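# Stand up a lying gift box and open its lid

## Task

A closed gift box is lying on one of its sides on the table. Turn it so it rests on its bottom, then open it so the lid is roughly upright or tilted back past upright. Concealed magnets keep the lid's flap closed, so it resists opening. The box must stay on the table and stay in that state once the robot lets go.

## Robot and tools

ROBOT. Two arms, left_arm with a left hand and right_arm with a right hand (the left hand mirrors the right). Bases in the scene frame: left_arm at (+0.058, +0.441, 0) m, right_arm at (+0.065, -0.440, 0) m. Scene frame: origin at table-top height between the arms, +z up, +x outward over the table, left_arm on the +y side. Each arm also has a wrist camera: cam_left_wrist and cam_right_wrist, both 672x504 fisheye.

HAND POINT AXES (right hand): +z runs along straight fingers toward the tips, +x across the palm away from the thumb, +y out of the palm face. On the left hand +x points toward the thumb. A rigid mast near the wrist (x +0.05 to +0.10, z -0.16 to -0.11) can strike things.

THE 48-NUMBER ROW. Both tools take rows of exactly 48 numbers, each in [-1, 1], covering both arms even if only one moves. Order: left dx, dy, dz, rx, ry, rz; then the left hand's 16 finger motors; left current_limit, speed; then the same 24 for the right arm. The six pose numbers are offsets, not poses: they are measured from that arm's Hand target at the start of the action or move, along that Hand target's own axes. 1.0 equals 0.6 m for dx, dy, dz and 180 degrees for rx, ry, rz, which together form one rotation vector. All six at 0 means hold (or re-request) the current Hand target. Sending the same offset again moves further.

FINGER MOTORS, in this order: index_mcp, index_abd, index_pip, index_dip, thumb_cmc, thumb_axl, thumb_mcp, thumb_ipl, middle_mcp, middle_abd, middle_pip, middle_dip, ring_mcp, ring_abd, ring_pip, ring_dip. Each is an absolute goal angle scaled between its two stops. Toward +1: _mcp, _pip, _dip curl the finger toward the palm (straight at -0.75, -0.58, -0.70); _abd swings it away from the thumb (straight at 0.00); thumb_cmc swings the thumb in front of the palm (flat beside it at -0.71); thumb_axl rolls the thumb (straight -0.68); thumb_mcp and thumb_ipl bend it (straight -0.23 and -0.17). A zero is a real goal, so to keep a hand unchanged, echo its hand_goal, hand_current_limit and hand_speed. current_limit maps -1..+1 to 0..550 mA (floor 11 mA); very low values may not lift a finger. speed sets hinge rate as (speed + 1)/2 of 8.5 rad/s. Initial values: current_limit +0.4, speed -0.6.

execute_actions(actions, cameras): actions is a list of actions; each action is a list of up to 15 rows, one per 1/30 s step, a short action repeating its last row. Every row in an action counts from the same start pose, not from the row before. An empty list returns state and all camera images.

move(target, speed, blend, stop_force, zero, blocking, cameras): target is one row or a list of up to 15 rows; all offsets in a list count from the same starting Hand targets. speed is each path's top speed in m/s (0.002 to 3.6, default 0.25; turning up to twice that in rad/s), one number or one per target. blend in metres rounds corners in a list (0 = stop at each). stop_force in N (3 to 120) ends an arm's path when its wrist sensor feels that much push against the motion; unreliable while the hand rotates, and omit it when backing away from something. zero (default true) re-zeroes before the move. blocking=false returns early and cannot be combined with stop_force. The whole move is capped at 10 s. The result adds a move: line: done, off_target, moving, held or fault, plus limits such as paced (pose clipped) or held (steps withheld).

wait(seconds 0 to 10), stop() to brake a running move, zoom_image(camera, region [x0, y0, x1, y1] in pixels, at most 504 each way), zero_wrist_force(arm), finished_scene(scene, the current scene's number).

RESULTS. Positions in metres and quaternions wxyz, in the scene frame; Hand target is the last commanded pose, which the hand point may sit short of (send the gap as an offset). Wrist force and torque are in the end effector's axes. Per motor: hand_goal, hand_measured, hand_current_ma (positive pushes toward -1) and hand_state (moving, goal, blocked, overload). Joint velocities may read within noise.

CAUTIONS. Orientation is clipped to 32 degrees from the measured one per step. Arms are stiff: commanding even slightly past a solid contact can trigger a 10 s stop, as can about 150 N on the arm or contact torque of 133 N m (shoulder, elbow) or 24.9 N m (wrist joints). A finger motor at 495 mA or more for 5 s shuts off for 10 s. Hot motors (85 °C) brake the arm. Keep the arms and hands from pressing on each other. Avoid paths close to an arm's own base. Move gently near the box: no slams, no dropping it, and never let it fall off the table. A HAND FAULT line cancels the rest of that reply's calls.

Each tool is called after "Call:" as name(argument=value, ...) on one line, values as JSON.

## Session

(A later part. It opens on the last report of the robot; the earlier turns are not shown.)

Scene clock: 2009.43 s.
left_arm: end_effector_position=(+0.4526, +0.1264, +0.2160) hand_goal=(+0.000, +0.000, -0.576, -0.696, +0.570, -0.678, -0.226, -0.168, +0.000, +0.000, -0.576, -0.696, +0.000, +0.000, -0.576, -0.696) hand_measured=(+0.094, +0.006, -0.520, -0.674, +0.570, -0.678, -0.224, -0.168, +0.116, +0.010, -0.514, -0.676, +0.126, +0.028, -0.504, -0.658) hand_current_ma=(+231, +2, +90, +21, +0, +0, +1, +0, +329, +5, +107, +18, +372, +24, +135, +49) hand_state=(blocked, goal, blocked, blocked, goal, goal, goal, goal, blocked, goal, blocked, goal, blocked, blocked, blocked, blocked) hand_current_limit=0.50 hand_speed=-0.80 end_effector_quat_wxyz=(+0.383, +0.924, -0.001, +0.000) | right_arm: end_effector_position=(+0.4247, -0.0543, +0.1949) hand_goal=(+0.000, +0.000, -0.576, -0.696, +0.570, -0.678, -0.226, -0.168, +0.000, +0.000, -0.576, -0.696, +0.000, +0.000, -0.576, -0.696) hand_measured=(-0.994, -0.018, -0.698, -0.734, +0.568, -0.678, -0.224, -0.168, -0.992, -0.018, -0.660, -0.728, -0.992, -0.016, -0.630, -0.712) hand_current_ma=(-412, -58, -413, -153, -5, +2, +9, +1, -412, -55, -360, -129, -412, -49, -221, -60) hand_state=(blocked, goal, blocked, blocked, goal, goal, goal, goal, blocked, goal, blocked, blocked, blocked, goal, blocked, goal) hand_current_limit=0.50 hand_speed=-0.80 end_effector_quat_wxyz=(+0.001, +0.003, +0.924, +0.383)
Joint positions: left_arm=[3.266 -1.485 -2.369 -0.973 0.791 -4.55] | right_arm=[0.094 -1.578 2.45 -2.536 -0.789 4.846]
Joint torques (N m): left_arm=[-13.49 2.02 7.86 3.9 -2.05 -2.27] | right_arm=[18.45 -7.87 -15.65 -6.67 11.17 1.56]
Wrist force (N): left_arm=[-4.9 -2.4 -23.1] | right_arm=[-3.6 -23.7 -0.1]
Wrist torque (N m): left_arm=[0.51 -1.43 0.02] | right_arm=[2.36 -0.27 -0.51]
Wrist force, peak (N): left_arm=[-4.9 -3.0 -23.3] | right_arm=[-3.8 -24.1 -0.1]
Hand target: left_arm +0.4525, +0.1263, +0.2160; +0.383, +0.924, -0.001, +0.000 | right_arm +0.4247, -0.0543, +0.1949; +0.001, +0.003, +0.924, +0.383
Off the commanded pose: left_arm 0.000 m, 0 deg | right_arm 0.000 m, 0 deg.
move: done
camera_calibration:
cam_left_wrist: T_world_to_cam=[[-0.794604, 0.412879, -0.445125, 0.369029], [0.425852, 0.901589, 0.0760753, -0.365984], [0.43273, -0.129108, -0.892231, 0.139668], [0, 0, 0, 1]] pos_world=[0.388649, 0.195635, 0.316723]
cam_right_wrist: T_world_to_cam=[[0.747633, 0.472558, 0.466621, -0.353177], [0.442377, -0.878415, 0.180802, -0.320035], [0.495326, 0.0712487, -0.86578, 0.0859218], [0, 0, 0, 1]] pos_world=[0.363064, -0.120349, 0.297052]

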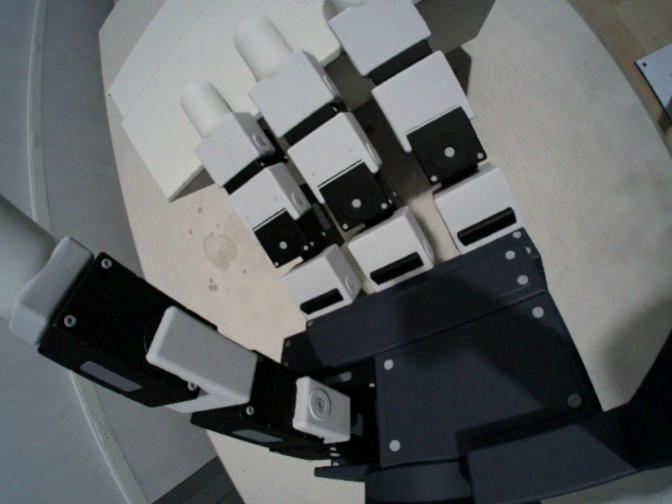

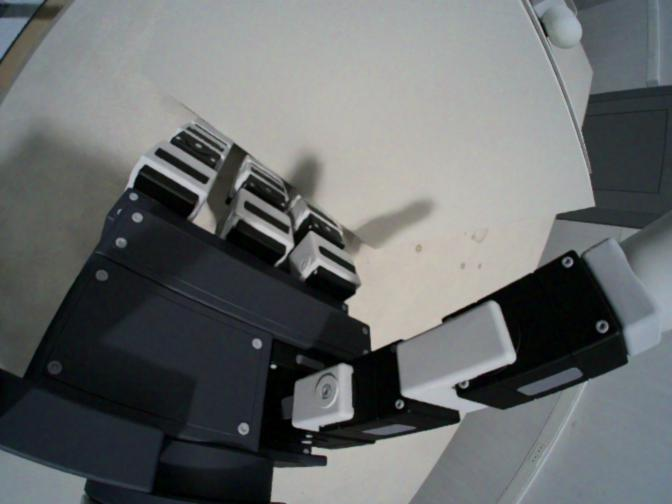

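Call:
move(target=[0,-0.0283,0.0283,0,0,0,0.0,0,-0.576,-0.696,0.571,-0.678,-0.226,-0.168,0.0,0,-0.576,-0.696,0.0,0,-0.576,-0.696,0.5,-0.8,0,-0.0283,0.0283,0,0,0,0.0,0,-0.576,-0.696,0.571,-0.678,-0.226,-0.168,0.0,0,-0.576,-0.696,0.0,0,-0.576,-0.696,0.5,-0.8], speed=0.01, stop_force=5, cameras=["all"])

Scene clock: 2019.03 s.
left_arm: end_effector_position=(+0.4525, +0.1263, +0.2017) hand_goal=(+0.000, +0.000, -0.576, -0.696, +0.570, -0.678, -0.226, -0.168, +0.000, +0.000, -0.576, -0.696, +0.000, +0.000, -0.576, -0.696) hand_measured=(+0.096, +0.010, -0.520, -0.674, +0.570, -0.678, -0.224, -0.168, +0.116, +0.014, -0.514, -0.676, +0.126, +0.040, -0.504, -0.658) hand_current_ma=(+245, +5, +90, +21, +0, +0, +1, +0, +329, +8, +107, +18, +374, +44, +135, +49) hand_state=(blocked, goal, blocked, blocked, goal, goal, goal, goal, blocked, goal, blocked, goal, blocked, blocked, blocked, blocked) hand_current_limit=0.50 hand_speed=-0.80 end_effector_quat_wxyz=(+0.383, +0.924, -0.001, +0.000) | right_arm: end_effector_position=(+0.4247, -0.0543, +0.1810) hand_goal=(+0.000, +0.000, -0.576, -0.696, +0.570, -0.678, -0.226, -0.168, +0.000, +0.000, -0.576, -0.696, +0.000, +0.000, -0.576, -0.696) hand_measured=(-0.994, -0.026, -0.698, -0.734, +0.568, -0.678, -0.224, -0.168, -0.992, -0.022, -0.660, -0.728, -0.992, -0.012, -0.630, -0.714) hand_current_ma=(-412, -88, -412, -153, -5, +2, +9, +1, -412, -69, -360, -131, -412, -38, -221, -65) hand_state=(blocked, blocked, blocked, blocked, goal, goal, goal, goal, blocked, blocked, blocked, blocked, blocked, goal, blocked, goal) hand_current_limit=0.50 hand_speed=-0.80 end_effector_quat_wxyz=(+0.001, +0.003, +0.924, +0.383)
Joint positions: left_arm=[3.266 -1.518 -2.389 -0.921 0.791 -4.55] | right_arm=[0.094 -1.538 2.465 -2.592 -0.788 4.846]
Joint torques (N m): left_arm=[-11.39 14.83 21.58 -0.59 1.1 0.89] | right_arm=[16.45 -37.35 -25.14 -1.46 7.6 1.27]
Wrist force (N): left_arm=[-5.8 0.5 -25.4] | right_arm=[-3.5 -21.3 -1.5]
Wrist torque (N m): left_arm=[0.30 -1.21 -0.06] | right_arm=[2.34 -0.58 -0.60]
Wrist force, peak (N): left_arm=[-7.8 2.5 -27.0] | right_arm=[-3.5 -24.3 -0.1]
Hand target: left_arm +0.4525, +0.1263, +0.2017; +0.383, +0.924, -0.001, +0.000 (not the last commanded pose) | right_arm +0.4247, -0.0543, +0.1810; +0.001, +0.003, +0.924, +0.383 (not the last commanded pose)
Off the commanded pose: left_arm 0.010 m, 0 deg | right_arm 0.010 m, 0 deg.
move: contact (left_arm, right_arm)
camera_calibration:
cam_left_wrist: T_world_to_cam=[[-0.79457, 0.412951, -0.445118, 0.362635], [0.425916, 0.901556, 0.0761103, -0.364925], [0.432729, -0.129108, -0.892231, 0.12691], [0, 0, 0, 1]] pos_world=[0.388649, 0.195635, 0.302423]
cam_right_wrist: T_world_to_cam=[[0.747554, 0.47266, 0.466642, -0.346582], [0.442511, -0.878352, 0.180782, -0.317513], [0.495324, 0.0713498, -0.865773, 0.073948], [0, 0, 0, 1]] pos_world=[0.362963, -0.120349, 0.283152]

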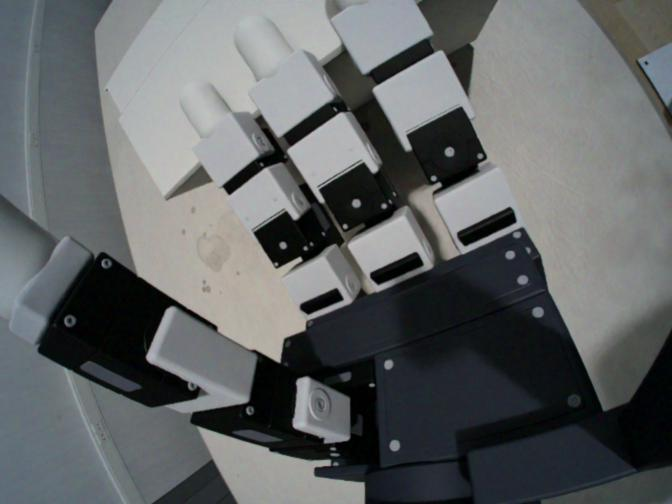

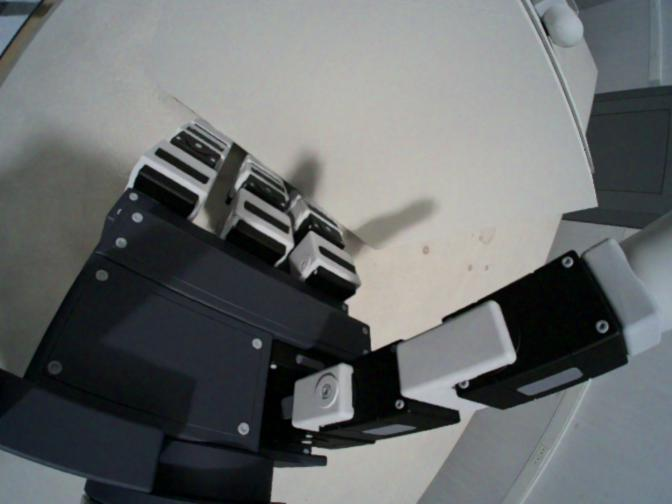

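Call:
move(target=[0,0,-0.02,0,0,0,0.0,0,-0.576,-0.696,0.571,-0.678,-0.226,-0.168,0.0,0,-0.576,-0.696,0.0,0,-0.576,-0.696,0.5,-0.8,0,0,0,0,0,0,0.0,0,-0.576,-0.696,0.571,-0.678,-0.226,-0.168,0.0,0,-0.576,-0.696,0.0,0,-0.576,-0.696,0.5,-0.8], speed=0.01, cameras=["all"])

Scene clock: 2035.73 s.
left_arm: end_effector_position=(+0.4526, +0.1348, +0.2102) hand_goal=(+0.000, +0.000, -0.576, -0.696, +0.570, -0.678, -0.226, -0.168, +0.000, +0.000, -0.576, -0.696, +0.000, +0.000, -0.576, -0.696) hand_measured=(+0.048, +0.008, -0.538, -0.678, +0.570, -0.678, -0.224, -0.168, +0.062, +0.012, -0.534, -0.680, +0.074, +0.036, -0.526, -0.676) hand_current_ma=(+80, +3, +48, +16, +0, +0, +1, +0, +120, +6, +60, +12, +160, +38, +77, +18) hand_state=(blocked, goal, blocked, goal, goal, goal, goal, goal, blocked, goal, blocked, goal, blocked, blocked, blocked, goal) hand_current_limit=0.50 hand_speed=-0.80 end_effector_quat_wxyz=(+0.383, +0.924, -0.001, +0.000) | right_arm: end_effector_position=(+0.4247, -0.0543, +0.1810) hand_goal=(+0.000, +0.000, -0.576, -0.696, +0.570, -0.678, -0.226, -0.168, +0.000, +0.000, -0.576, -0.696, +0.000, +0.000, -0.576, -0.696) hand_measured=(-0.994, -0.020, -0.660, -0.730, +0.568, -0.678, -0.224, -0.168, -0.992, -0.014, -0.628, -0.720, -0.972, -0.006, -0.630, -0.714) hand_current_ma=(-413, -67, -365, -139, -5, +2, +9, +1, -412, -47, -215, -96, -412, -16, -221, -65) hand_state=(blocked, blocked, blocked, blocked, goal, goal, goal, goal, blocked, goal, blocked, blocked, blocked, goal, blocked, goal) hand_current_limit=0.50 hand_speed=-0.80 end_effector_quat_wxyz=(+0.001, +0.003, +0.924, +0.383)
Joint positions: left_arm=[3.289 -1.488 -2.378 -0.983 0.794 -4.518] | right_arm=[0.094 -1.538 2.465 -2.592 -0.788 4.846]
Joint torques (N m): left_arm=[11.37 17.97 24.78 -0.55 0.56 1.82] | right_arm=[9.11 -27.79 -18.12 -1.83 6.13 -0.4]
Wrist force (N): left_arm=[-2.6 0.2 -8.4] | right_arm=[-0.9 -7.5 1.2]
Wrist torque (N m): left_arm=[0.39 -0.26 -0.16] | right_arm=[1.06 -0.15 -0.15]
Wrist force, peak (N): left_arm=[-5.8 0.7 -25.9] | right_arm=[-3.1 -21.8 -1.0]
Hand target: left_arm +0.4526, +0.1348, +0.2102; +0.383, +0.924, -0.001, +0.000 | right_arm +0.4247, -0.0543, +0.1810; +0.001, +0.003, +0.924, +0.383
Off the commanded pose: left_arm 0.000 m, 0 deg | right_arm 0.000 m, 0 deg.
move: done
camera_calibration:
cam_left_wrist: T_world_to_cam=[[-0.79457, 0.412951, -0.445118, 0.362908], [0.425916, 0.901556, 0.0761103, -0.373235], [0.432729, -0.129108, -0.892231, 0.135591], [0, 0, 0, 1]] pos_world=[0.388649, 0.204135, 0.310923]
cam_right_wrist: T_world_to_cam=[[0.747554, 0.47266, 0.466642, -0.346582], [0.442511, -0.878352, 0.180782, -0.317513], [0.495324, 0.0713498, -0.865773, 0.073948], [0, 0, 0, 1]] pos_world=[0.362963, -0.120349, 0.283152]

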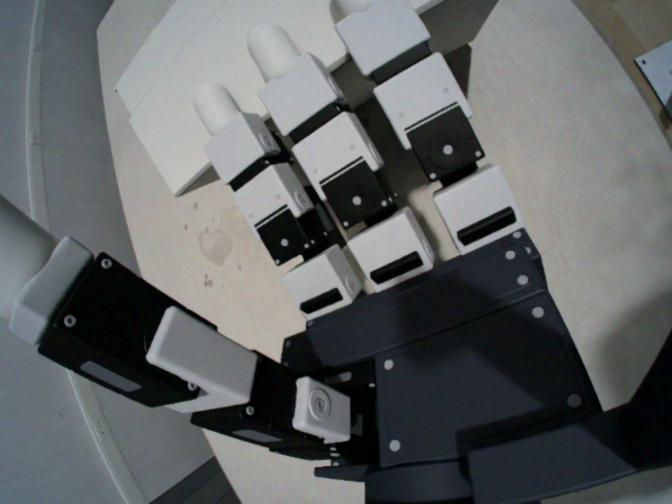

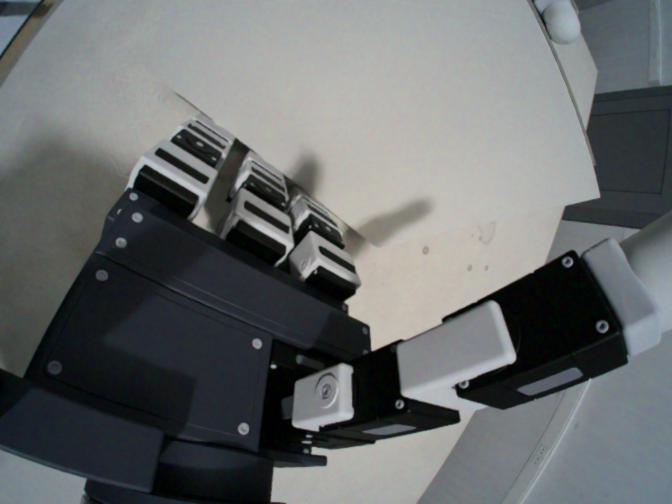

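Call:
move(target=[[0,0.0365,0.0224,0,0,0,0.0,0,-0.576,-0.696,0.571,-0.678,-0.226,-0.168,0.0,0,-0.576,-0.696,0.0,0,-0.576,-0.696,0.5,-0.8,0,-0.0141,0.0141,0,0,0,0.0,0,-0.576,-0.696,0.571,-0.678,-0.226,-0.168,0.0,0,-0.576,-0.696,0.0,0,-0.576,-0.696,0.5,-0.8]], speed=0.015, cameras=["all"])

Scene clock: 2058.83 s.
left_arm: end_effector_position=(+0.4525, +0.1100, +0.2162) hand_goal=(+0.000, +0.000, -0.576, -0.696, +0.570, -0.678, -0.226, -0.168, +0.000, +0.000, -0.576, -0.696, +0.000, +0.000, -0.576, -0.696) hand_measured=(+0.070, +0.006, -0.538, -0.678, +0.570, -0.678, -0.224, -0.168, +0.090, +0.006, -0.532, -0.680, +0.106, +0.036, -0.526, -0.676) hand_current_ma=(+148, +3, +51, +16, +0, +0, +1, +0, +215, +2, +63, +12, +281, +37, +76, +18) hand_state=(blocked, goal, blocked, goal, goal, goal, goal, goal, blocked, goal, blocked, goal, blocked, blocked, blocked, goal) hand_current_limit=0.50 hand_speed=-0.80 end_effector_quat_wxyz=(+0.383, +0.924, -0.001, +0.000) | right_arm: end_effector_position=(+0.4247, -0.0543, +0.1692) hand_goal=(+0.000, +0.000, -0.576, -0.696, +0.570, -0.678, -0.226, -0.168, +0.000, +0.000, -0.576, -0.696, +0.000, +0.000, -0.576, -0.696) hand_measured=(-0.994, -0.012, -0.666, -0.750, +0.568, -0.678, -0.224, -0.168, -0.992, -0.008, -0.636, -0.726, -0.980, -0.002, -0.630, -0.714) hand_current_ma=(-413, -35, -397, -230, -5, +2, +9, +1, -412, -23, -253, -117, -412, -3, -222, -65) hand_state=(blocked, goal, blocked, moving, goal, goal, goal, goal, blocked, goal, blocked, blocked, blocked, goal, blocked, goal) hand_current_limit=0.50 hand_speed=-0.80 end_effector_quat_wxyz=(+0.001, +0.003, +0.924, +0.383)
Joint positions: left_arm=[3.221 -1.505 -2.366 -0.912 0.787 -4.613] | right_arm=[0.094 -1.501 2.477 -2.641 -0.788 4.846]
Joint torques (N m): left_arm=[-18.02 1.6 21.23 3.47 -1.09 -2.11] | right_arm=[10.84 26.54 14.52 4.74 -3.09 2.35]
Wrist force (N): left_arm=[-4.6 0.7 -24.6] | right_arm=[0.1 25.0 -79.1]
Wrist torque (N m): left_arm=[0.47 -1.24 0.14] | right_arm=[8.46 -0.63 -0.45]
Wrist force, peak (N): left_arm=[-4.6 0.9 -24.8] | right_arm=[0.1 25.0 -79.1]
Hand target: left_arm +0.4525, +0.1098, +0.2162; +0.383, +0.924, -0.001, +0.000 | right_arm +0.4247, -0.0543, +0.1690; +0.001, +0.003, +0.924, +0.383
Off the commanded pose: left_arm 0.000 m, 0 deg | right_arm 0.000 m, 0 deg.
move: done
camera_calibration:
cam_left_wrist: T_world_to_cam=[[-0.79457, 0.412951, -0.445118, 0.375741], [0.425916, 0.901556, 0.0761103, -0.351291], [0.432729, -0.129108, -0.892231, 0.137786], [0, 0, 0, 1]] pos_world=[0.388549, 0.179335, 0.316923]
cam_right_wrist: T_world_to_cam=[[0.747487, 0.472442, 0.46697, -0.341241], [0.442371, -0.878453, 0.180635, -0.315345], [0.49555, 0.0715517, -0.865627, 0.0635848], [0, 0, 0, 1]] pos_world=[0.363063, -0.120349, 0.271352]

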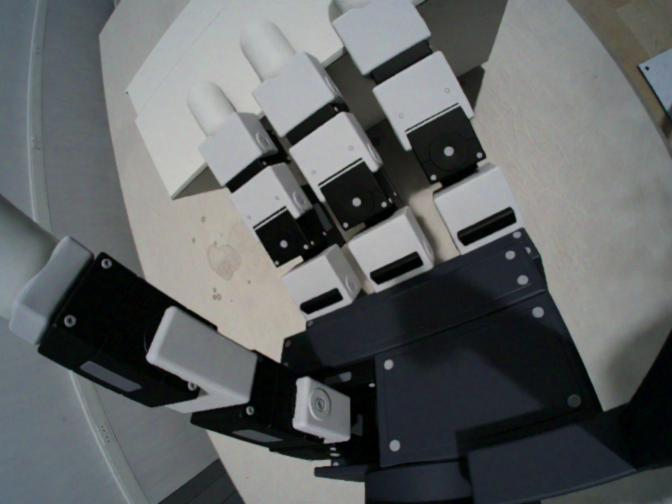

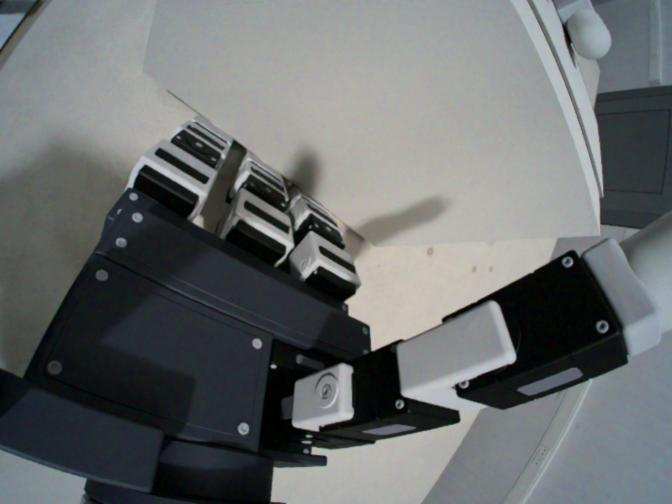

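Call:
move(target=[[0,0,0,0,0,0,0.0,0,-0.576,-0.696,0.571,-0.678,-0.226,-0.168,0.0,0,-0.576,-0.696,0.0,0,-0.576,-0.696,0.5,-0.8,0,0.0083,-0.0083,0,0,0,0.0,0,-0.576,-0.696,0.571,-0.678,-0.226,-0.168,0.0,0,-0.576,-0.696,0.0,0,-0.576,-0.696,0.5,-0.8]], speed=0.015)

Call:
move(target=[[0,0.02,0.0154,0,0,0,0.0,0,-0.576,-0.696,0.571,-0.678,-0.226,-0.168,0.0,0,-0.576,-0.696,0.0,0,-0.576,-0.696,0.5,-0.8,0,-0.0354,-0.0354,0,0,0,0.0,0,-0.576,-0.696,0.571,-0.678,-0.226,-0.168,0.0,0,-0.576,-0.696,0.0,0,-0.576,-0.696,0.5,-0.8]], speed=0.02, cameras=["all"])

Scene clock: 2069.23 s.
left_arm: end_effector_position=(+0.4525, +0.1098, +0.2162) hand_goal=(+0.000, +0.000, -0.576, -0.696, +0.570, -0.678, -0.226, -0.168, +0.000, +0.000, -0.576, -0.696, +0.000, +0.000, -0.576, -0.696) hand_measured=(+0.078, +0.006, -0.536, -0.678, +0.570, -0.678, -0.224, -0.168, +0.098, +0.006, -0.530, -0.680, +0.114, +0.036, -0.524, -0.676) hand_current_ma=(+171, +2, +55, +16, +0, +0, +1, +0, +246, +2, +69, +12, +320, +35, +79, +18) hand_state=(blocked, goal, blocked, goal, goal, goal, goal, goal, blocked, goal, blocked, goal, blocked, blocked, blocked, goal) hand_current_limit=0.50 hand_speed=-0.80 end_effector_quat_wxyz=(+0.383, +0.924, -0.001, +0.000) | right_arm: end_effector_position=(+0.4246, -0.0542, +0.1760) hand_goal=(+0.000, +0.000, -0.576, -0.696, +0.570, -0.678, -0.226, -0.168, +0.000, +0.000, -0.576, -0.696, +0.000, +0.000, -0.576, -0.696) hand_measured=(-0.994, -0.022, -0.694, -0.740, +0.568, -0.678, -0.224, -0.168, -0.992, -0.018, -0.660, -0.732, -0.992, -0.008, -0.636, -0.716) hand_current_ma=(-413, -68, -413, -177, -5, +2, +9, +1, -412, -56, -370, -140, -412, -25, -249, -76) hand_state=(blocked, blocked, blocked, blocked, goal, goal, goal, goal, blocked, goal, blocked, blocked, blocked, goal, blocked, blocked) hand_current_limit=0.50 hand_speed=-0.80 end_effector_quat_wxyz=(+0.001, +0.003, +0.924, +0.383)
Joint positions: left_arm=[3.221 -1.505 -2.366 -0.912 0.787 -4.614] | right_arm=[0.094 -1.523 2.47 -2.613 -0.788 4.846]
Joint torques (N m): left_arm=[-18.19 2.65 20.14 3.1 -0.42 -1.47] | right_arm=[2.66 -40.92 -28.11 -2.72 12.5 -0.81]
Wrist force (N): left_arm=[-3.1 0.8 -25.7] | right_arm=[-1.5 -26.6 2.8]
Wrist torque (N m): left_arm=[0.37 -1.06 -0.11] | right_arm=[2.21 -0.08 -0.44]
Wrist force, peak (N): left_arm=[-3.1 0.8 -25.7] | right_arm=[0.0 27.5 -84.0]
Hand target: left_arm +0.4525, +0.1098, +0.2162; +0.383, +0.924, -0.001, +0.000 | right_arm +0.4247, -0.0543, +0.1761; +0.001, +0.003, +0.924, +0.383
Off the commanded pose: left_arm 0.000 m, 0 deg | right_arm 0.000 m, 0 deg.
move: done

Scene clock: 2071.27 s.
left_arm: end_effector_position=(+0.4525, +0.0949, +0.2182) hand_goal=(+0.000, +0.000, -0.576, -0.696, +0.570, -0.678, -0.226, -0.168, +0.000, +0.000, -0.576, -0.696, +0.000, +0.000, -0.576, -0.696) hand_measured=(+0.038, +0.006, -0.550, -0.684, +0.570, -0.678, -0.224, -0.168, +0.056, +0.006, -0.544, -0.686, +0.070, +0.028, -0.534, -0.680) hand_current_ma=(+54, +2, +26, +7, +0, +0, +1, +0, +99, +2, +39, +6, +147, +23, +59, +11) hand_state=(blocked, goal, blocked, goal, goal, goal, goal, goal, blocked, goal, blocked, goal, blocked, blocked, blocked, goal) hand_current_limit=0.50 hand_speed=-0.80 end_effector_quat_wxyz=(+0.383, +0.924, -0.001, +0.000) | right_arm: end_effector_position=(+0.4245, -0.0842, +0.1760) hand_goal=(+0.000, +0.000, -0.576, -0.696, +0.570, -0.678, -0.226, -0.168, +0.000, +0.000, -0.576, -0.696, +0.000, +0.000, -0.576, -0.696) hand_measured=(-0.994, -0.012, -0.644, -0.724, +0.568, -0.678, -0.224, -0.168, -0.986, -0.016, -0.626, -0.724, -0.966, -0.006, -0.630, -0.716) hand_current_ma=(-412, -38, -292, -106, -5, +2, +9, +1, -412, -47, -208, -109, -412, -16, -220, -76) hand_state=(blocked, goal, blocked, blocked, goal, goal, goal, goal, blocked, goal, blocked, blocked, blocked, goal, blocked, blocked) hand_current_limit=0.50 hand_speed=-0.80 end_effector_quat_wxyz=(+0.001, +0.003, +0.924, +0.383)
Joint positions: left_arm=[3.18 -1.521 -2.359 -0.862 0.785 -4.671] | right_arm=[0.007 -1.581 2.493 -2.49 -0.784 4.723]
Joint torques (N m): left_arm=[-15.3 5.84 25.52 4.19 -2.2 -1.94] | right_arm=[-12.62 -32.78 -10.62 -0.65 6.13 -1.09]
Wrist force (N): left_arm=[-2.7 0.3 -8.5] | right_arm=[-1.1 -6.6 1.7]
Wrist torque (N m): left_arm=[0.39 -0.25 -0.16] | right_arm=[0.95 -0.21 -0.14]
Wrist force, peak (N): left_arm=[-2.7 0.8 -25.5] | right_arm=[-1.5 -26.5 2.9]
Hand target: left_arm +0.4525, +0.0948, +0.2182; +0.383, +0.924, -0.001, +0.000 | right_arm +0.4245, -0.0843, +0.1760; +0.001, +0.003, +0.924, +0.383
Off the commanded pose: left_arm 0.000 m, 0 deg | right_arm 0.000 m, 0 deg.
move: done
camera_calibration:
cam_left_wrist: T_world_to_cam=[[-0.79457, 0.412951, -0.445118, 0.382867], [0.425916, 0.901556, 0.0761103, -0.33783], [0.432729, -0.129108, -0.892231, 0.137621], [0, 0, 0, 1]] pos_world=[0.388549, 0.164235, 0.318923]
cam_right_wrist: T_world_to_cam=[[0.747631, 0.472512, 0.46667, -0.330099], [0.442385, -0.878431, 0.180704, -0.342772], [0.495322, 0.0713474, -0.865774, 0.0718027], [0, 0, 0, 1]] pos_world=[0.362864, -0.150249, 0.278152]

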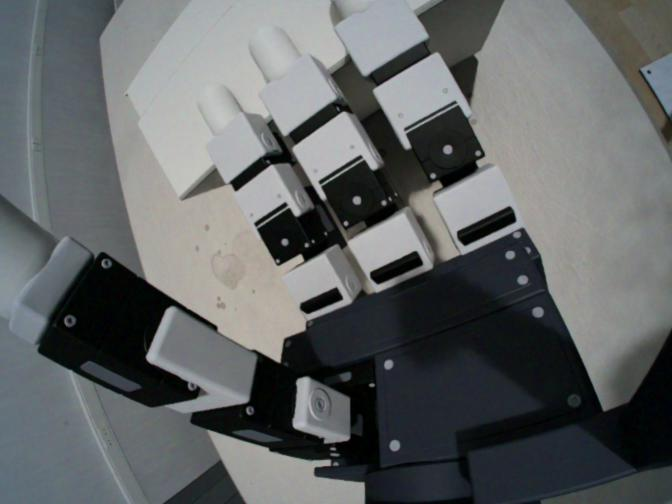

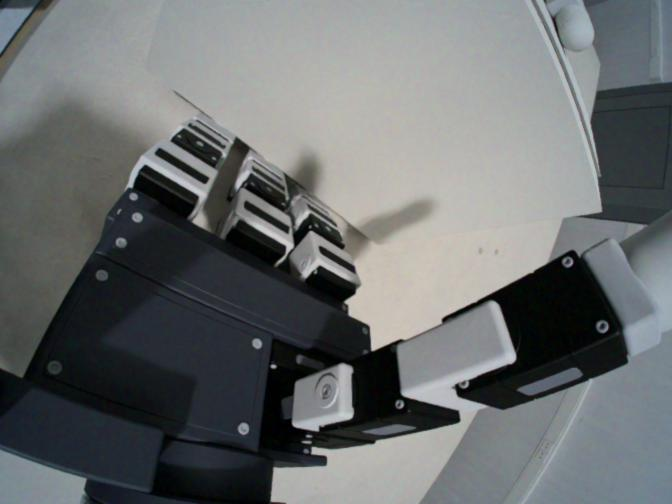

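Call:
move(target=[[0,0.01,0.01,0,0,0,0.0,0,-0.576,-0.696,0.571,-0.678,-0.226,-0.168,0.0,0,-0.576,-0.696,0.0,0,-0.576,-0.696,0.5,-0.8,0,0,0,0,0,0,0.0,0,-0.576,-0.696,0.571,-0.678,-0.226,-0.168,0.0,0,-0.576,-0.696,0.0,0,-0.576,-0.696,0.5,-0.8],[0,0.015,0.012,0,0,0,0.0,0,-0.576,-0.696,0.571,-0.678,-0.226,-0.168,0.0,0,-0.576,-0.696,0.0,0,-0.576,-0.696,0.5,-0.8,0,0.0203,-0.0636,0,0,0,0.0,0,-0.576,-0.696,0.571,-0.678,-0.226,-0.168,0.0,0,-0.576,-0.696,0.0,0,-0.576,-0.696,0.5,-0.8]], speed=0.03, cameras=["all"])

Scene clock: 2091.57 s.
left_arm: end_effector_position=(+0.4525, +0.0834, +0.2195) hand_goal=(+0.000, +0.000, -0.576, -0.696, +0.570, -0.678, -0.226, -0.168, +0.000, +0.000, -0.576, -0.696, +0.000, +0.000, -0.576, -0.696) hand_measured=(+0.092, +0.004, -0.526, -0.680, +0.570, -0.678, -0.224, -0.168, +0.114, +0.002, -0.520, -0.684, +0.128, +0.024, -0.506, -0.678) hand_current_ma=(+229, +1, +77, +13, +0, +0, +1, +0, +322, +0, +90, +8, +383, +19, +131, +15) hand_state=(blocked, goal, blocked, goal, goal, goal, goal, goal, blocked, goal, blocked, goal, blocked, blocked, blocked, goal) hand_current_limit=0.50 hand_speed=-0.80 end_effector_quat_wxyz=(+0.383, +0.924, -0.001, +0.000) | right_arm: end_effector_position=(+0.4244, -0.1027, +0.2116) hand_goal=(+0.000, +0.000, -0.576, -0.696, +0.570, -0.678, -0.226, -0.168, +0.000, +0.000, -0.576, -0.696, +0.000, +0.000, -0.576, -0.696) hand_measured=(-0.994, -0.008, -0.740, -0.734, +0.568, -0.678, -0.224, -0.168, -0.994, -0.012, -0.700, -0.738, -0.992, -0.002, -0.668, -0.728) hand_current_ma=(-412, -24, -413, -157, -5, +2, +9, +1, -412, -37, -413, -168, -412, -8, -404, -123) hand_state=(blocked, goal, blocked, blocked, goal, goal, goal, goal, blocked, goal, blocked, blocked, blocked, goal, blocked, blocked) hand_current_limit=0.50 hand_speed=-0.80 end_effector_quat_wxyz=(+0.001, +0.003, +0.924, +0.383)
Joint positions: left_arm=[3.149 -1.534 -2.352 -0.824 0.785 -4.715] | right_arm=[-0.049 -1.714 2.455 -2.264 -0.785 4.644]
Joint torques (N m): left_arm=[-21.18 2.22 20.26 3.16 -0.69 -1.78] | right_arm=[-5.47 -33.26 -30.14 -1.47 9.3 -1.07]
Wrist force (N): left_arm=[-1.9 -4.3 -28.4] | right_arm=[-0.7 -30.1 -1.3]
Wrist torque (N m): left_arm=[0.10 -1.11 0.06] | right_arm=[2.96 0.08 -0.50]
Wrist force, peak (N): left_arm=[-1.4 -4.2 -28.7] | right_arm=[-0.6 -30.4 -1.2]
Hand target: left_arm +0.4525, +0.0834, +0.2195; +0.383, +0.924, -0.001, +0.000 | right_arm +0.4244, -0.1027, +0.2116; +0.001, +0.003, +0.924, +0.383
Off the commanded pose: left_arm 0.000 m, 0 deg | right_arm 0.000 m, 0 deg.
move: done
camera_calibration:
cam_left_wrist: T_world_to_cam=[[-0.79457, 0.412951, -0.445118, 0.38815], [0.425916, 0.901556, 0.0761103, -0.327553], [0.432729, -0.129108, -0.892231, 0.137207], [0, 0, 0, 1]] pos_world=[0.388549, 0.152735, 0.320123]
cam_right_wrist: T_world_to_cam=[[0.74761, 0.472553, 0.466662, -0.337758], [0.442419, -0.878409, 0.180726, -0.365365], [0.495323, 0.071348, -0.865774, 0.103957], [0, 0, 0, 1]] pos_world=[0.362664, -0.168749, 0.313652]

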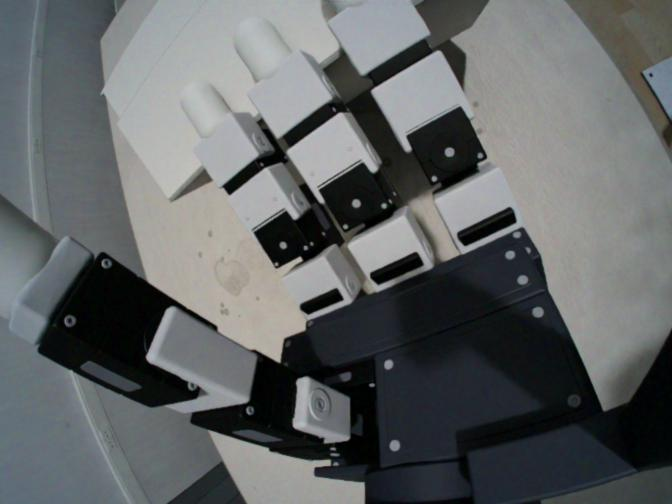

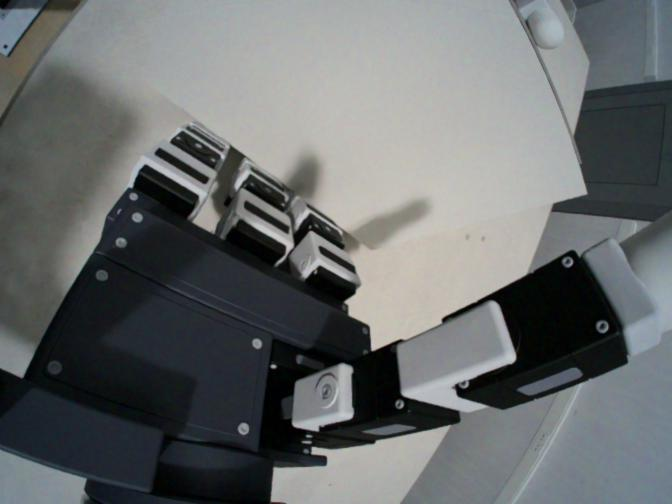

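Call:
move(target=[[0,0.0485,-0.0038,0.0611,0,0,0.0,0,-0.576,-0.696,0.571,-0.678,-0.226,-0.168,0.0,0,-0.576,-0.696,0.0,0,-0.576,-0.696,0.5,-0.8,0,-0.0322,-0.001,-0.0611,0,0,0.0,0,-0.576,-0.696,0.571,-0.678,-0.226,-0.168,0.0,0,-0.576,-0.696,0.0,0,-0.576,-0.696,0.5,-0.8],[0,0.097,0.0018,0.1222,0,0,0.0,0,-0.576,-0.696,0.571,-0.678,-0.226,-0.168,0.0,0,-0.576,-0.696,0.0,0,-0.576,-0.696,0.5,-0.8,0,-0.0637,0.004,-0.1222,0,0,0.0,0,-0.576,-0.696,0.571,-0.678,-0.226,-0.168,0.0,0,-0.576,-0.696,0.0,0,-0.576,-0.696,0.5,-0.8]], speed=0.03, blend=[0.005,0], cameras=["all"])

Scene clock: 2132.10 s.
left_arm: end_effector_position=(+0.4524, +0.0415, +0.2598) hand_goal=(+0.000, +0.000, -0.576, -0.696, +0.570, -0.678, -0.226, -0.168, +0.000, +0.000, -0.576, -0.696, +0.000, +0.000, -0.576, -0.696) hand_measured=(+0.092, +0.004, -0.526, -0.680, +0.570, -0.678, -0.224, -0.168, +0.116, +0.002, -0.520, -0.684, +0.128, +0.024, -0.506, -0.678) hand_current_ma=(+230, +1, +78, +13, +0, +0, +1, +0, +323, +1, +90, +8, +384, +19, +131, +15) hand_state=(blocked, goal, blocked, goal, goal, goal, goal, goal, blocked, goal, blocked, goal, blocked, blocked, blocked, goal) hand_current_limit=0.50 hand_speed=-0.80 end_effector_quat_wxyz=(+0.200, +0.980, -0.001, +0.000) | right_arm: end_effector_position=(+0.4242, -0.1280, +0.1829) hand_goal=(+0.000, +0.000, -0.576, -0.696, +0.570, -0.678, -0.226, -0.168, +0.000, +0.000, -0.576, -0.696, +0.000, +0.000, -0.576, -0.696) hand_measured=(-0.994, -0.008, -0.756, -0.734, +0.568, -0.678, -0.224, -0.168, -0.994, -0.012, -0.714, -0.738, -0.994, -0.002, -0.680, -0.728) hand_current_ma=(-412, -24, -412, -157, -5, +2, +9, +1, -412, -37, -412, -168, -413, -8, -412, -125) hand_state=(blocked, goal, blocked, blocked, goal, goal, goal, goal, blocked, goal, blocked, blocked, blocked, goal, blocked, blocked) hand_current_limit=0.50 hand_speed=-0.80 end_effector_quat_wxyz=(+0.002, +0.003, +0.834, +0.552)
Joint positions: left_arm=[2.906 -1.474 -2.082 -1.054 1.181 -4.977] | right_arm=[-0.195 -1.463 2.562 -2.242 -0.443 4.245]
Joint torques (N m): left_arm=[-17.53 0.77 22.51 -1.36 2.18 -1.84] | right_arm=[-9.34 -8.02 -14.55 -0.02 11.64 -1.17]
Wrist force (N): left_arm=[-1.5 -2.7 -23.9] | right_arm=[0.0 -25.0 -1.1]
Wrist torque (N m): left_arm=[0.14 -1.02 0.16] | right_arm=[2.70 -0.05 -0.28]
Wrist force, peak (N): left_arm=[-1.8 -4.3 -29.0] | right_arm=[-0.7 -30.6 -1.5]
Hand target: left_arm +0.4524, +0.0415, +0.2599; +0.200, +0.980, -0.001, +0.000 | right_arm +0.4242, -0.1280, +0.1829; +0.002, +0.003, +0.834, +0.552
Off the commanded pose: left_arm 0.000 m, 0 deg | right_arm 0.000 m, 0 deg.
move: done
camera_calibration:
cam_left_wrist: T_world_to_cam=[[-0.794293, 0.549711, -0.258683, 0.369077], [0.425853, 0.807447, 0.408263, -0.375181], [0.433299, 0.21412, -0.875445, 0.149033], [0, 0, 0, 1]] pos_world=[0.388352, 0.0681422, 0.379117]
cam_right_wrist: T_world_to_cam=[[0.746321, 0.263093, 0.611381, -0.365045], [0.442225, -0.882505, -0.160065, -0.320445], [0.497435, 0.389828, -0.774979, 0.10431], [0, 0, 0, 1]] pos_world=[0.362262, -0.227416, 0.252728]

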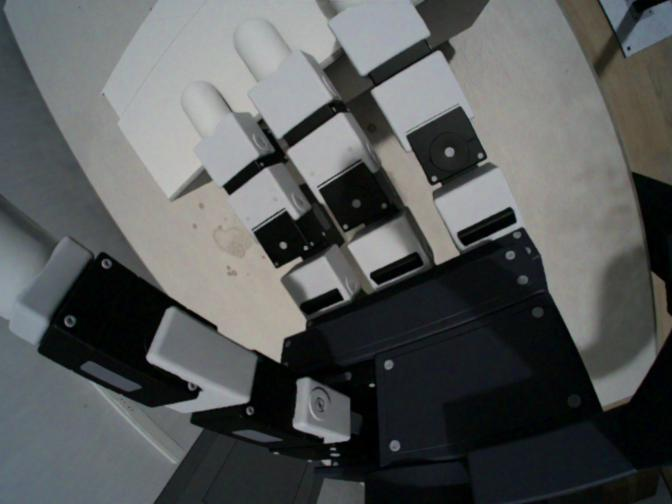

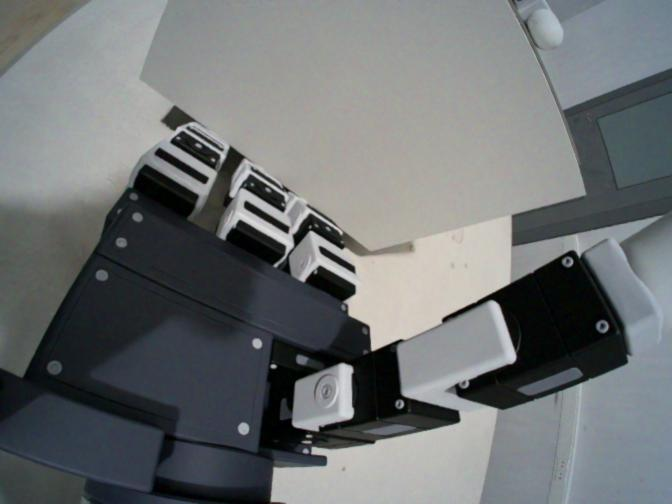

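Call:
move(target=[0,-0.0228,0.0537,0,0,0,0.0,0,-0.576,-0.696,0.571,-0.678,-0.226,-0.168,0.0,0,-0.576,-0.696,0.0,0,-0.576,-0.696,0.5,-0.8,0,-0.0537,0.0228,0,0,0,0.0,0,-0.576,-0.696,0.571,-0.678,-0.226,-0.168,0.0,0,-0.576,-0.696,0.0,0,-0.576,-0.696,0.5,-0.8], speed=0.01, stop_force=4, cameras=["all"])

Scene clock: 2144.50 s.
left_arm: end_effector_position=(+0.4524, +0.0415, +0.2484) hand_goal=(+0.000, +0.000, -0.576, -0.696, +0.570, -0.678, -0.226, -0.168, +0.000, +0.000, -0.576, -0.696, +0.000, +0.000, -0.576, -0.696) hand_measured=(+0.094, +0.004, -0.524, -0.678, +0.570, -0.678, -0.224, -0.168, +0.118, +0.002, -0.520, -0.684, +0.130, +0.024, -0.506, -0.678) hand_current_ma=(+238, +1, +80, +14, +0, +0, +1, +0, +333, +1, +92, +8, +398, +19, +131, +15) hand_state=(blocked, goal, blocked, goal, goal, goal, goal, goal, blocked, goal, blocked, goal, blocked, blocked, blocked, goal) hand_current_limit=0.50 hand_speed=-0.80 end_effector_quat_wxyz=(+0.200, +0.980, -0.001, +0.000) | right_arm: end_effector_position=(+0.4242, -0.1280, +0.1721) hand_goal=(+0.000, +0.000, -0.576, -0.696, +0.570, -0.678, -0.226, -0.168, +0.000, +0.000, -0.576, -0.696, +0.000, +0.000, -0.576, -0.696) hand_measured=(-0.994, -0.008, -0.756, -0.734, +0.568, -0.678, -0.224, -0.168, -0.994, -0.012, -0.714, -0.738, -0.994, -0.002, -0.680, -0.728) hand_current_ma=(-412, -21, -412, -157, -5, +2, +9, +1, -412, -36, -413, -168, -412, -8, -412, -125) hand_state=(blocked, goal, blocked, blocked, goal, goal, goal, goal, blocked, goal, blocked, blocked, blocked, goal, blocked, blocked) hand_current_limit=0.50 hand_speed=-0.80 end_effector_quat_wxyz=(+0.002, +0.003, +0.834, +0.552)
Joint positions: left_arm=[2.906 -1.487 -2.102 -1.021 1.181 -4.977] | right_arm=[-0.195 -1.42 2.57 -2.292 -0.443 4.244]
Joint torques (N m): left_arm=[-17.07 12.57 20.12 -1.86 2.27 -1.15] | right_arm=[-6.06 -37.73 -18.69 0.32 7.83 0.54]
Wrist force (N): left_arm=[-1.7 -3.4 -28.0] | right_arm=[-0.3 -24.9 -4.8]
Wrist torque (N m): left_arm=[0.16 -1.16 0.18] | right_arm=[3.05 -0.07 -0.41]
Wrist force, peak (N): left_arm=[-1.8 -3.6 -29.5] | right_arm=[0.0 -26.1 -0.9]
Hand target: left_arm +0.4524, +0.0415, +0.2484; +0.200, +0.980, -0.001, +0.000 (not the last commanded pose) | right_arm +0.4242, -0.1280, +0.1721; +0.002, +0.003, +0.834, +0.552 (not the last commanded pose)
Off the commanded pose: left_arm 0.024 m, 0 deg | right_arm 0.024 m, 0 deg.
move: contact (left_arm, right_arm)
camera_calibration:
cam_left_wrist: T_world_to_cam=[[-0.794285, 0.549778, -0.258565, 0.366132], [0.42585, 0.807345, 0.408467, -0.370514], [0.433317, 0.21433, -0.875385, 0.139031], [0, 0, 0, 1]] pos_world=[0.388352, 0.0680429, 0.367718]
cam_right_wrist: T_world_to_cam=[[0.746265, 0.263113, 0.611441, -0.358419], [0.442426, -0.882365, -0.160286, -0.32231], [0.497341, 0.390133, -0.774886, 0.0959339], [0, 0, 0, 1]] pos_world=[0.362362, -0.227517, 0.241828]

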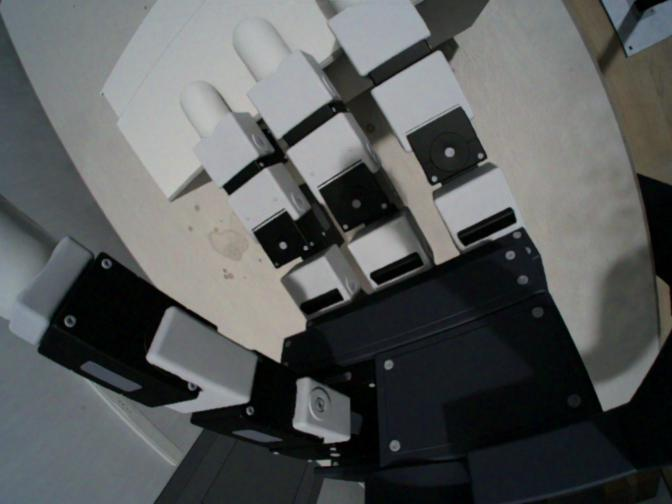

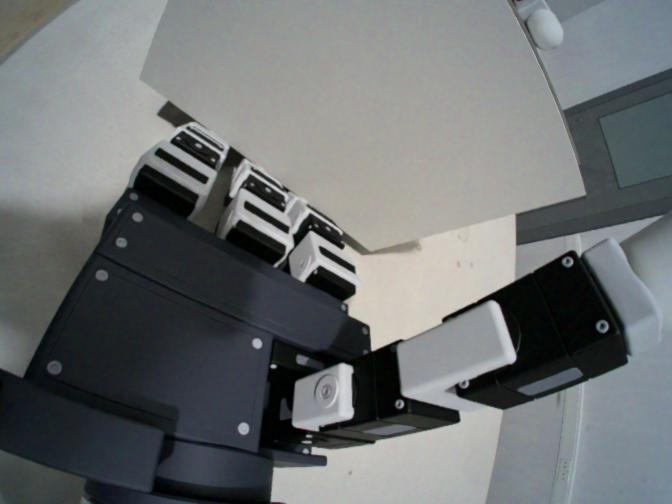

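Call:
move(target=[0,-0.0184,-0.0078,0,0,0,0.0,0,-0.576,-0.696,0.571,-0.678,-0.226,-0.168,0.0,0,-0.576,-0.696,0.0,0,-0.576,-0.696,0.5,-0.8,0,-0.0061,0.0026,0,0,0,0.0,0,-0.576,-0.696,0.571,-0.678,-0.226,-0.168,0.0,0,-0.576,-0.696,0.0,0,-0.576,-0.696,0.5,-0.8], speed=0.008)

Scene clock: 2165.83 s.
left_arm: end_effector_position=(+0.4524, +0.0533, +0.2484) hand_goal=(+0.000, +0.000, -0.576, -0.696, +0.570, -0.678, -0.226, -0.168, +0.000, +0.000, -0.576, -0.696, +0.000, +0.000, -0.576, -0.696) hand_measured=(+0.074, +0.000, -0.524, -0.678, +0.570, -0.678, -0.224, -0.168, +0.094, -0.004, -0.520, -0.682, +0.106, +0.016, -0.506, -0.678) hand_current_ma=(+161, +0, +80, +14, +0, +0, +1, +0, +235, -1, +92, +9, +285, +10, +131, +15) hand_state=(blocked, goal, blocked, goal, goal, goal, goal, goal, blocked, goal, blocked, goal, blocked, goal, blocked, goal) hand_current_limit=0.50 hand_speed=-0.80 end_effector_quat_wxyz=(+0.200, +0.980, -0.001, +0.000) | right_arm: end_effector_position=(+0.4242, -0.1280, +0.1681) hand_goal=(+0.000, +0.000, -0.576, -0.696, +0.570, -0.678, -0.226, -0.168, +0.000, +0.000, -0.576, -0.696, +0.000, +0.000, -0.576, -0.696) hand_measured=(-0.992, -0.004, -0.710, -0.734, +0.568, -0.678, -0.224, -0.168, -0.994, -0.008, -0.662, -0.738, -0.994, +0.000, -0.634, -0.716) hand_current_ma=(-413, -11, -412, -157, -5, +2, +9, +1, -412, -25, -368, -168, -413, +0, -240, -79) hand_state=(blocked, goal, blocked, blocked, goal, goal, goal, goal, blocked, goal, blocked, blocked, blocked, goal, blocked, blocked) hand_current_limit=0.50 hand_speed=-0.80 end_effector_quat_wxyz=(+0.002, +0.003, +0.834, +0.552)
Joint positions: left_arm=[2.934 -1.469 -2.115 -1.037 1.179 -4.947] | right_arm=[-0.195 -1.405 2.573 -2.31 -0.443 4.244]
Joint torques (N m): left_arm=[10.15 19.03 12.56 -0.67 -1.75 1.97] | right_arm=[-0.11 -3.15 -3.53 -3.37 1.83 1.4]
Wrist force (N): left_arm=[-0.4 -0.6 -11.1] | right_arm=[0.6 -3.0 -8.6]
Wrist torque (N m): left_arm=[0.22 -0.16 -0.25] | right_arm=[2.09 -0.41 -0.07]
Wrist force, peak (N): left_arm=[-1.7 -3.6 -28.3] | right_arm=[-0.2 -25.2 -4.6]
Hand target: left_arm +0.4524, +0.0535, +0.2484; +0.200, +0.980, -0.001, +0.000 | right_arm +0.4242, -0.1280, +0.1681; +0.002, +0.003, +0.834, +0.552
Off the commanded pose: left_arm 0.000 m, 0 deg | right_arm 0.000 m, 0 deg.
move: done

Call:
move(target=[0,0,0,0,0,0,0.0,0,-0.576,-0.696,0.571,-0.678,-0.226,-0.168,0.0,0,-0.576,-0.696,0.0,0,-0.576,-0.696,0.5,-0.8,0,0.025,-0.07,0,0,0,0.0,0,-0.576,-0.696,0.571,-0.678,-0.226,-0.168,0.0,0,-0.576,-0.696,0.0,0,-0.576,-0.696,0.5,-0.8], speed=0.05, cameras=["all"])

Scene clock: 2173.90 s.
left_arm: end_effector_position=(+0.4524, +0.0535, +0.2484) hand_goal=(+0.000, +0.000, -0.576, -0.696, +0.570, -0.678, -0.226, -0.168, +0.000, +0.000, -0.576, -0.696, +0.000, +0.000, -0.576, -0.696) hand_measured=(+0.096, -0.010, -0.514, -0.660, +0.570, -0.678, -0.224, -0.168, +0.118, -0.012, -0.506, -0.662, +0.124, +0.006, -0.482, -0.648) hand_current_ma=(+244, -4, +110, +47, +0, +0, +1, +0, +336, -6, +132, +41, +361, +2, +208, +75) hand_state=(blocked, goal, blocked, blocked, goal, goal, goal, goal, blocked, goal, blocked, blocked, blocked, goal, blocked, blocked) hand_current_limit=0.50 hand_speed=-0.80 end_effector_quat_wxyz=(+0.200, +0.980, -0.001, +0.000) | right_arm: end_effector_position=(+0.4240, -0.1608, +0.1982) hand_goal=(+0.000, +0.000, -0.576, -0.696, +0.570, -0.678, -0.226, -0.168, +0.000, +0.000, -0.576, -0.696, +0.000, +0.000, -0.576, -0.696) hand_measured=(-0.994, +0.002, -0.724, -0.732, +0.568, -0.678, -0.224, -0.168, -0.994, -0.004, -0.670, -0.738, -0.994, +0.004, -0.638, -0.716) hand_current_ma=(-412, +5, -412, -146, -5, +2, +9, +1, -413, -9, -412, -172, -412, +13, -262, -77) hand_state=(blocked, goal, blocked, blocked, goal, goal, goal, goal, blocked, goal, blocked, blocked, blocked, goal, blocked, blocked) hand_current_limit=0.50 hand_speed=-0.80 end_effector_quat_wxyz=(+0.002, +0.003, +0.834, +0.552)
Joint positions: left_arm=[2.934 -1.469 -2.115 -1.037 1.179 -4.947] | right_arm=[-0.297 -1.566 2.526 -1.927 -0.493 4.047]
Joint torques (N m): left_arm=[1.53 6.42 12.76 -0.96 1.69 1.95] | right_arm=[-9.28 -33.69 -22.26 1.06 6.34 -1.17]
Wrist force (N): left_arm=[0.6 -6.0 -22.8] | right_arm=[1.5 -24.6 -4.3]
Wrist torque (N m): left_arm=[-0.29 -0.50 0.03] | right_arm=[2.95 0.17 -0.06]
Wrist force, peak (N): left_arm=[0.5 -5.9 -23.6] | right_arm=[1.8 -25.3 -3.9]
Hand target: left_arm +0.4524, +0.0535, +0.2484; +0.200, +0.980, -0.001, +0.000 | right_arm +0.4240, -0.1609, +0.1983; +0.002, +0.003, +0.834, +0.552
Off the commanded pose: left_arm 0.000 m, 0 deg | right_arm 0.000 m, 0 deg.
move: done
camera_calibration:
cam_left_wrist: T_world_to_cam=[[-0.794285, 0.549778, -0.258565, 0.359614], [0.42585, 0.807345, 0.408467, -0.380245], [0.433317, 0.21433, -0.875385, 0.136416], [0, 0, 0, 1]] pos_world=[0.388452, 0.0800429, 0.367718]
cam_right_wrist: T_world_to_cam=[[0.746248, 0.263082, 0.611476, -0.365596], [0.442349, -0.88242, -0.160192, -0.346931], [0.497435, 0.390029, -0.774878, 0.129118], [0, 0, 0, 1]] pos_world=[0.362062, -0.260317, 0.268028]

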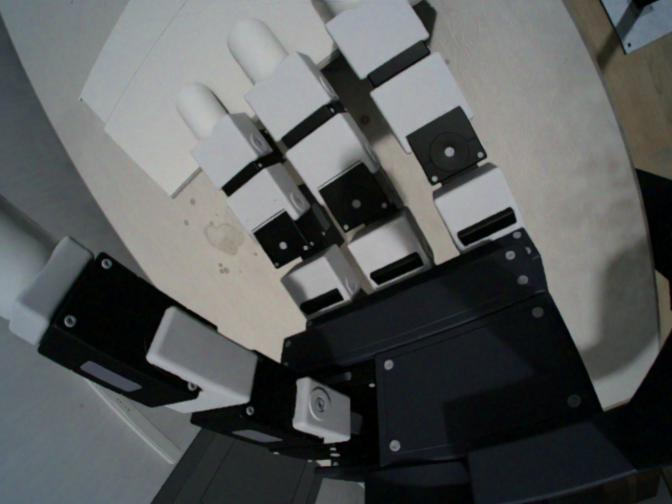

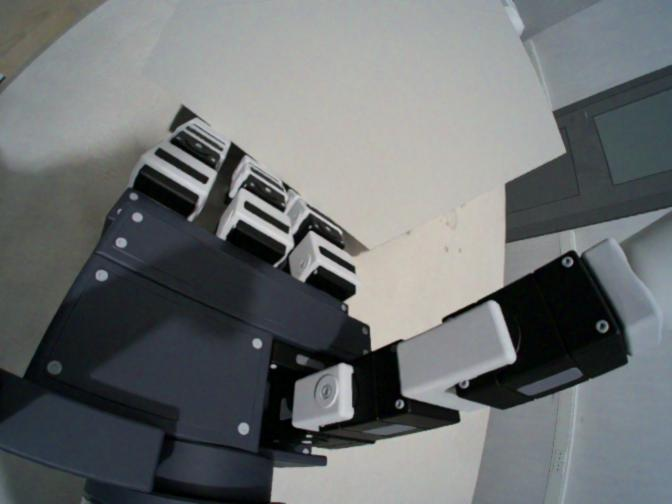

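Call:
move(target=[0,0,0,0,0,0,0.0,0,-0.576,-0.696,0.571,-0.678,-0.226,-0.168,0.0,0,-0.576,-0.696,0.0,0,-0.576,-0.696,0.5,-0.8,0,-0.027,0.066,0,0,0,0.0,0,-0.576,-0.696,0.571,-0.678,-0.226,-0.168,0.0,0,-0.576,-0.696,0.0,0,-0.576,-0.696,0.5,-0.8], speed=0.03)

Call:
move(target=[0,-0.0178,0.0012,0,0,0,0.0,0,-0.576,-0.696,0.571,-0.678,-0.226,-0.168,0.0,0,-0.576,-0.696,0.0,0,-0.576,-0.696,0.5,-0.8,0,0,0,0,0,0,0.0,0,-0.576,-0.696,0.571,-0.678,-0.226,-0.168,0.0,0,-0.576,-0.696,0.0,0,-0.576,-0.696,0.5,-0.8], speed=0.01, cameras=["all"])

Scene clock: 2192.20 s.
left_arm: end_effector_position=(+0.4524, +0.0535, +0.2484) hand_goal=(+0.000, +0.000, -0.576, -0.696, +0.570, -0.678, -0.226, -0.168, +0.000, +0.000, -0.576, -0.696, +0.000, +0.000, -0.576, -0.696) hand_measured=(+0.062, -0.010, -0.530, -0.668, +0.570, -0.678, -0.224, -0.168, +0.082, -0.012, -0.522, -0.668, +0.092, +0.006, -0.504, -0.660) hand_current_ma=(+118, -4, +65, +32, +0, +0, +1, +0, +184, -6, +86, +32, +225, +2, +139, +47) hand_state=(blocked, goal, blocked, blocked, goal, goal, goal, goal, blocked, goal, blocked, blocked, blocked, goal, blocked, blocked) hand_current_limit=0.50 hand_speed=-0.80 end_effector_quat_wxyz=(+0.200, +0.980, -0.001, +0.000) | right_arm: end_effector_position=(+0.4242, -0.1307, +0.1679) hand_goal=(+0.000, +0.000, -0.576, -0.696, +0.570, -0.678, -0.226, -0.168, +0.000, +0.000, -0.576, -0.696, +0.000, +0.000, -0.576, -0.696) hand_measured=(-0.994, +0.004, -0.704, -0.732, +0.568, -0.678, -0.224, -0.168, -0.994, -0.002, -0.658, -0.738, -0.994, +0.006, -0.628, -0.714) hand_current_ma=(-412, +11, -412, -146, -5, +2, +9, +1, -412, -6, -352, -169, -412, +14, -217, -64) hand_state=(blocked, goal, blocked, blocked, goal, goal, goal, goal, blocked, goal, blocked, blocked, blocked, goal, blocked, goal) hand_current_limit=0.50 hand_speed=-0.80 end_effector_quat_wxyz=(+0.002, +0.003, +0.834, +0.552)
Joint positions: left_arm=[2.934 -1.469 -2.115 -1.037 1.179 -4.947] | right_arm=[-0.203 -1.409 2.572 -2.288 -0.446 4.226]
Joint torques (N m): left_arm=[-14.14 5.54 13.51 2.46 -1.18 1.41] | right_arm=[15.39 -1.94 -2.89 -3.68 5.47 2.09]
Wrist force (N): left_arm=[-0.9 -0.9 -11.4] | right_arm=[1.1 -1.1 -11.4]
Wrist torque (N m): left_arm=[0.18 -0.19 -0.15] | right_arm=[2.31 -0.23 -0.08]
Wrist force, peak (N): left_arm=[0.5 -6.2 -23.3] | right_arm=[1.6 -24.8 -4.3]
Hand target: left_arm +0.4524, +0.0535, +0.2484; +0.200, +0.980, -0.001, +0.000 | right_arm +0.4242, -0.1307, +0.1679; +0.002, +0.003, +0.834, +0.552
Off the commanded pose: left_arm 0.000 m, 0 deg | right_arm 0.000 m, 0 deg.
move: done

Scene clock: 2193.60 s.
left_arm: end_effector_position=(+0.4524, +0.0629, +0.2436) hand_goal=(+0.000, +0.000, -0.576, -0.696, +0.570, -0.678, -0.226, -0.168, +0.000, +0.000, -0.576, -0.696, +0.000, +0.000, -0.576, -0.696) hand_measured=(+0.062, -0.010, -0.530, -0.668, +0.570, -0.678, -0.224, -0.168, +0.082, -0.012, -0.522, -0.668, +0.092, +0.006, -0.504, -0.660) hand_current_ma=(+118, -4, +65, +32, +0, +0, +1, +0, +184, -6, +86, +32, +225, +2, +139, +47) hand_state=(blocked, goal, blocked, blocked, goal, goal, goal, goal, blocked, goal, blocked, blocked, blocked, goal, blocked, blocked) hand_current_limit=0.50 hand_speed=-0.80 end_effector_quat_wxyz=(+0.200, +0.980, -0.001, +0.000) | right_arm: end_effector_position=(+0.4242, -0.1307, +0.1679) hand_goal=(+0.000, +0.000, -0.576, -0.696, +0.570, -0.678, -0.226, -0.168, +0.000, +0.000, -0.576, -0.696, +0.000, +0.000, -0.576, -0.696) hand_measured=(-0.994, +0.004, -0.704, -0.732, +0.568, -0.678, -0.224, -0.168, -0.994, -0.002, -0.656, -0.736, -0.994, +0.006, -0.626, -0.712) hand_current_ma=(-413, +11, -412, -146, -5, +2, +9, +1, -413, -5, -348, -163, -413, +15, -210, -61) hand_state=(blocked, goal, blocked, blocked, goal, goal, goal, goal, blocked, goal, blocked, blocked, blocked, goal, blocked, goal) hand_current_limit=0.50 hand_speed=-0.80 end_effector_quat_wxyz=(+0.002, +0.003, +0.834, +0.552)
Joint positions: left_arm=[2.957 -1.461 -2.133 -1.037 1.177 -4.923] | right_arm=[-0.203 -1.409 2.572 -2.288 -0.446 4.226]
Joint torques (N m): left_arm=[10.9 18.33 12.34 3.6 -1.87 2.05] | right_arm=[15.67 -2.63 -2.86 -3.43 5.15 2.01]
Wrist force (N): left_arm=[-0.7 -1.3 -10.8] | right_arm=[1.1 -0.8 -12.1]
Wrist torque (N m): left_arm=[0.17 -0.14 -0.14] | right_arm=[2.35 -0.26 -0.09]
Wrist force, peak (N): left_arm=[-0.7 -0.9 -12.7] | right_arm=[1.3 -0.6 -12.3]
Hand target: left_arm +0.4524, +0.0630, +0.2436; +0.200, +0.980, -0.001, +0.000 | right_arm +0.4242, -0.1307, +0.1679; +0.002, +0.003, +0.834, +0.552
Off the commanded pose: left_arm 0.000 m, 0 deg | right_arm 0.000 m, 0 deg.
move: done
camera_calibration:
cam_left_wrist: T_world_to_cam=[[-0.794285, 0.549778, -0.258565, 0.353205], [0.42585, 0.807345, 0.408467, -0.385873], [0.433317, 0.21433, -0.875385, 0.1302], [0, 0, 0, 1]] pos_world=[0.388452, 0.0894429, 0.362918]
cam_right_wrist: T_world_to_cam=[[0.746265, 0.263113, 0.611441, -0.355127], [0.442426, -0.882365, -0.160286, -0.325305], [0.497341, 0.390133, -0.774886, 0.0938599], [0, 0, 0, 1]] pos_world=[0.362262, -0.230217, 0.237728]

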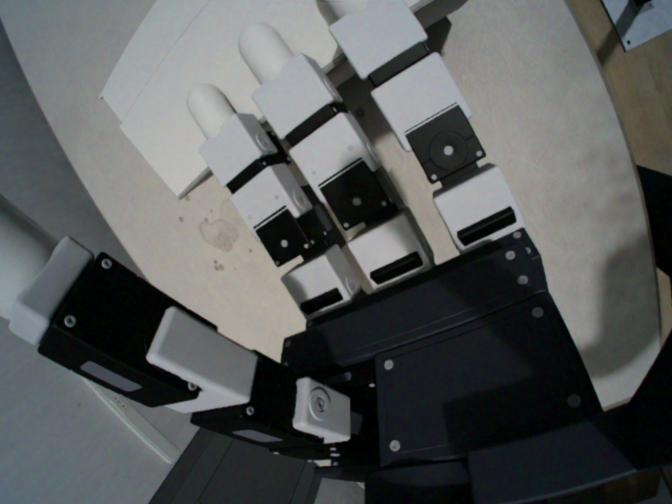

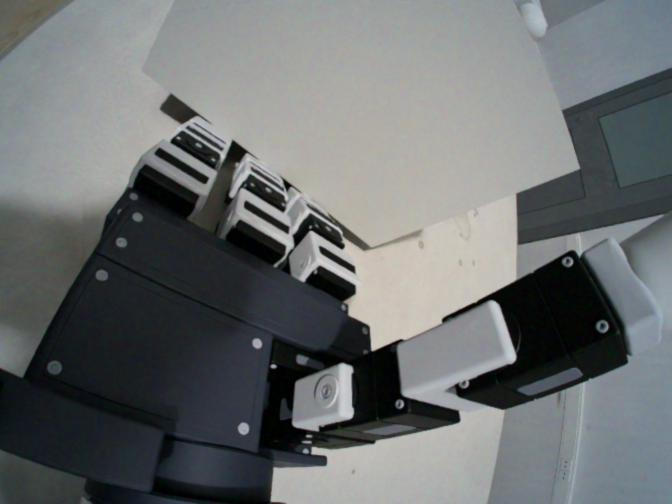

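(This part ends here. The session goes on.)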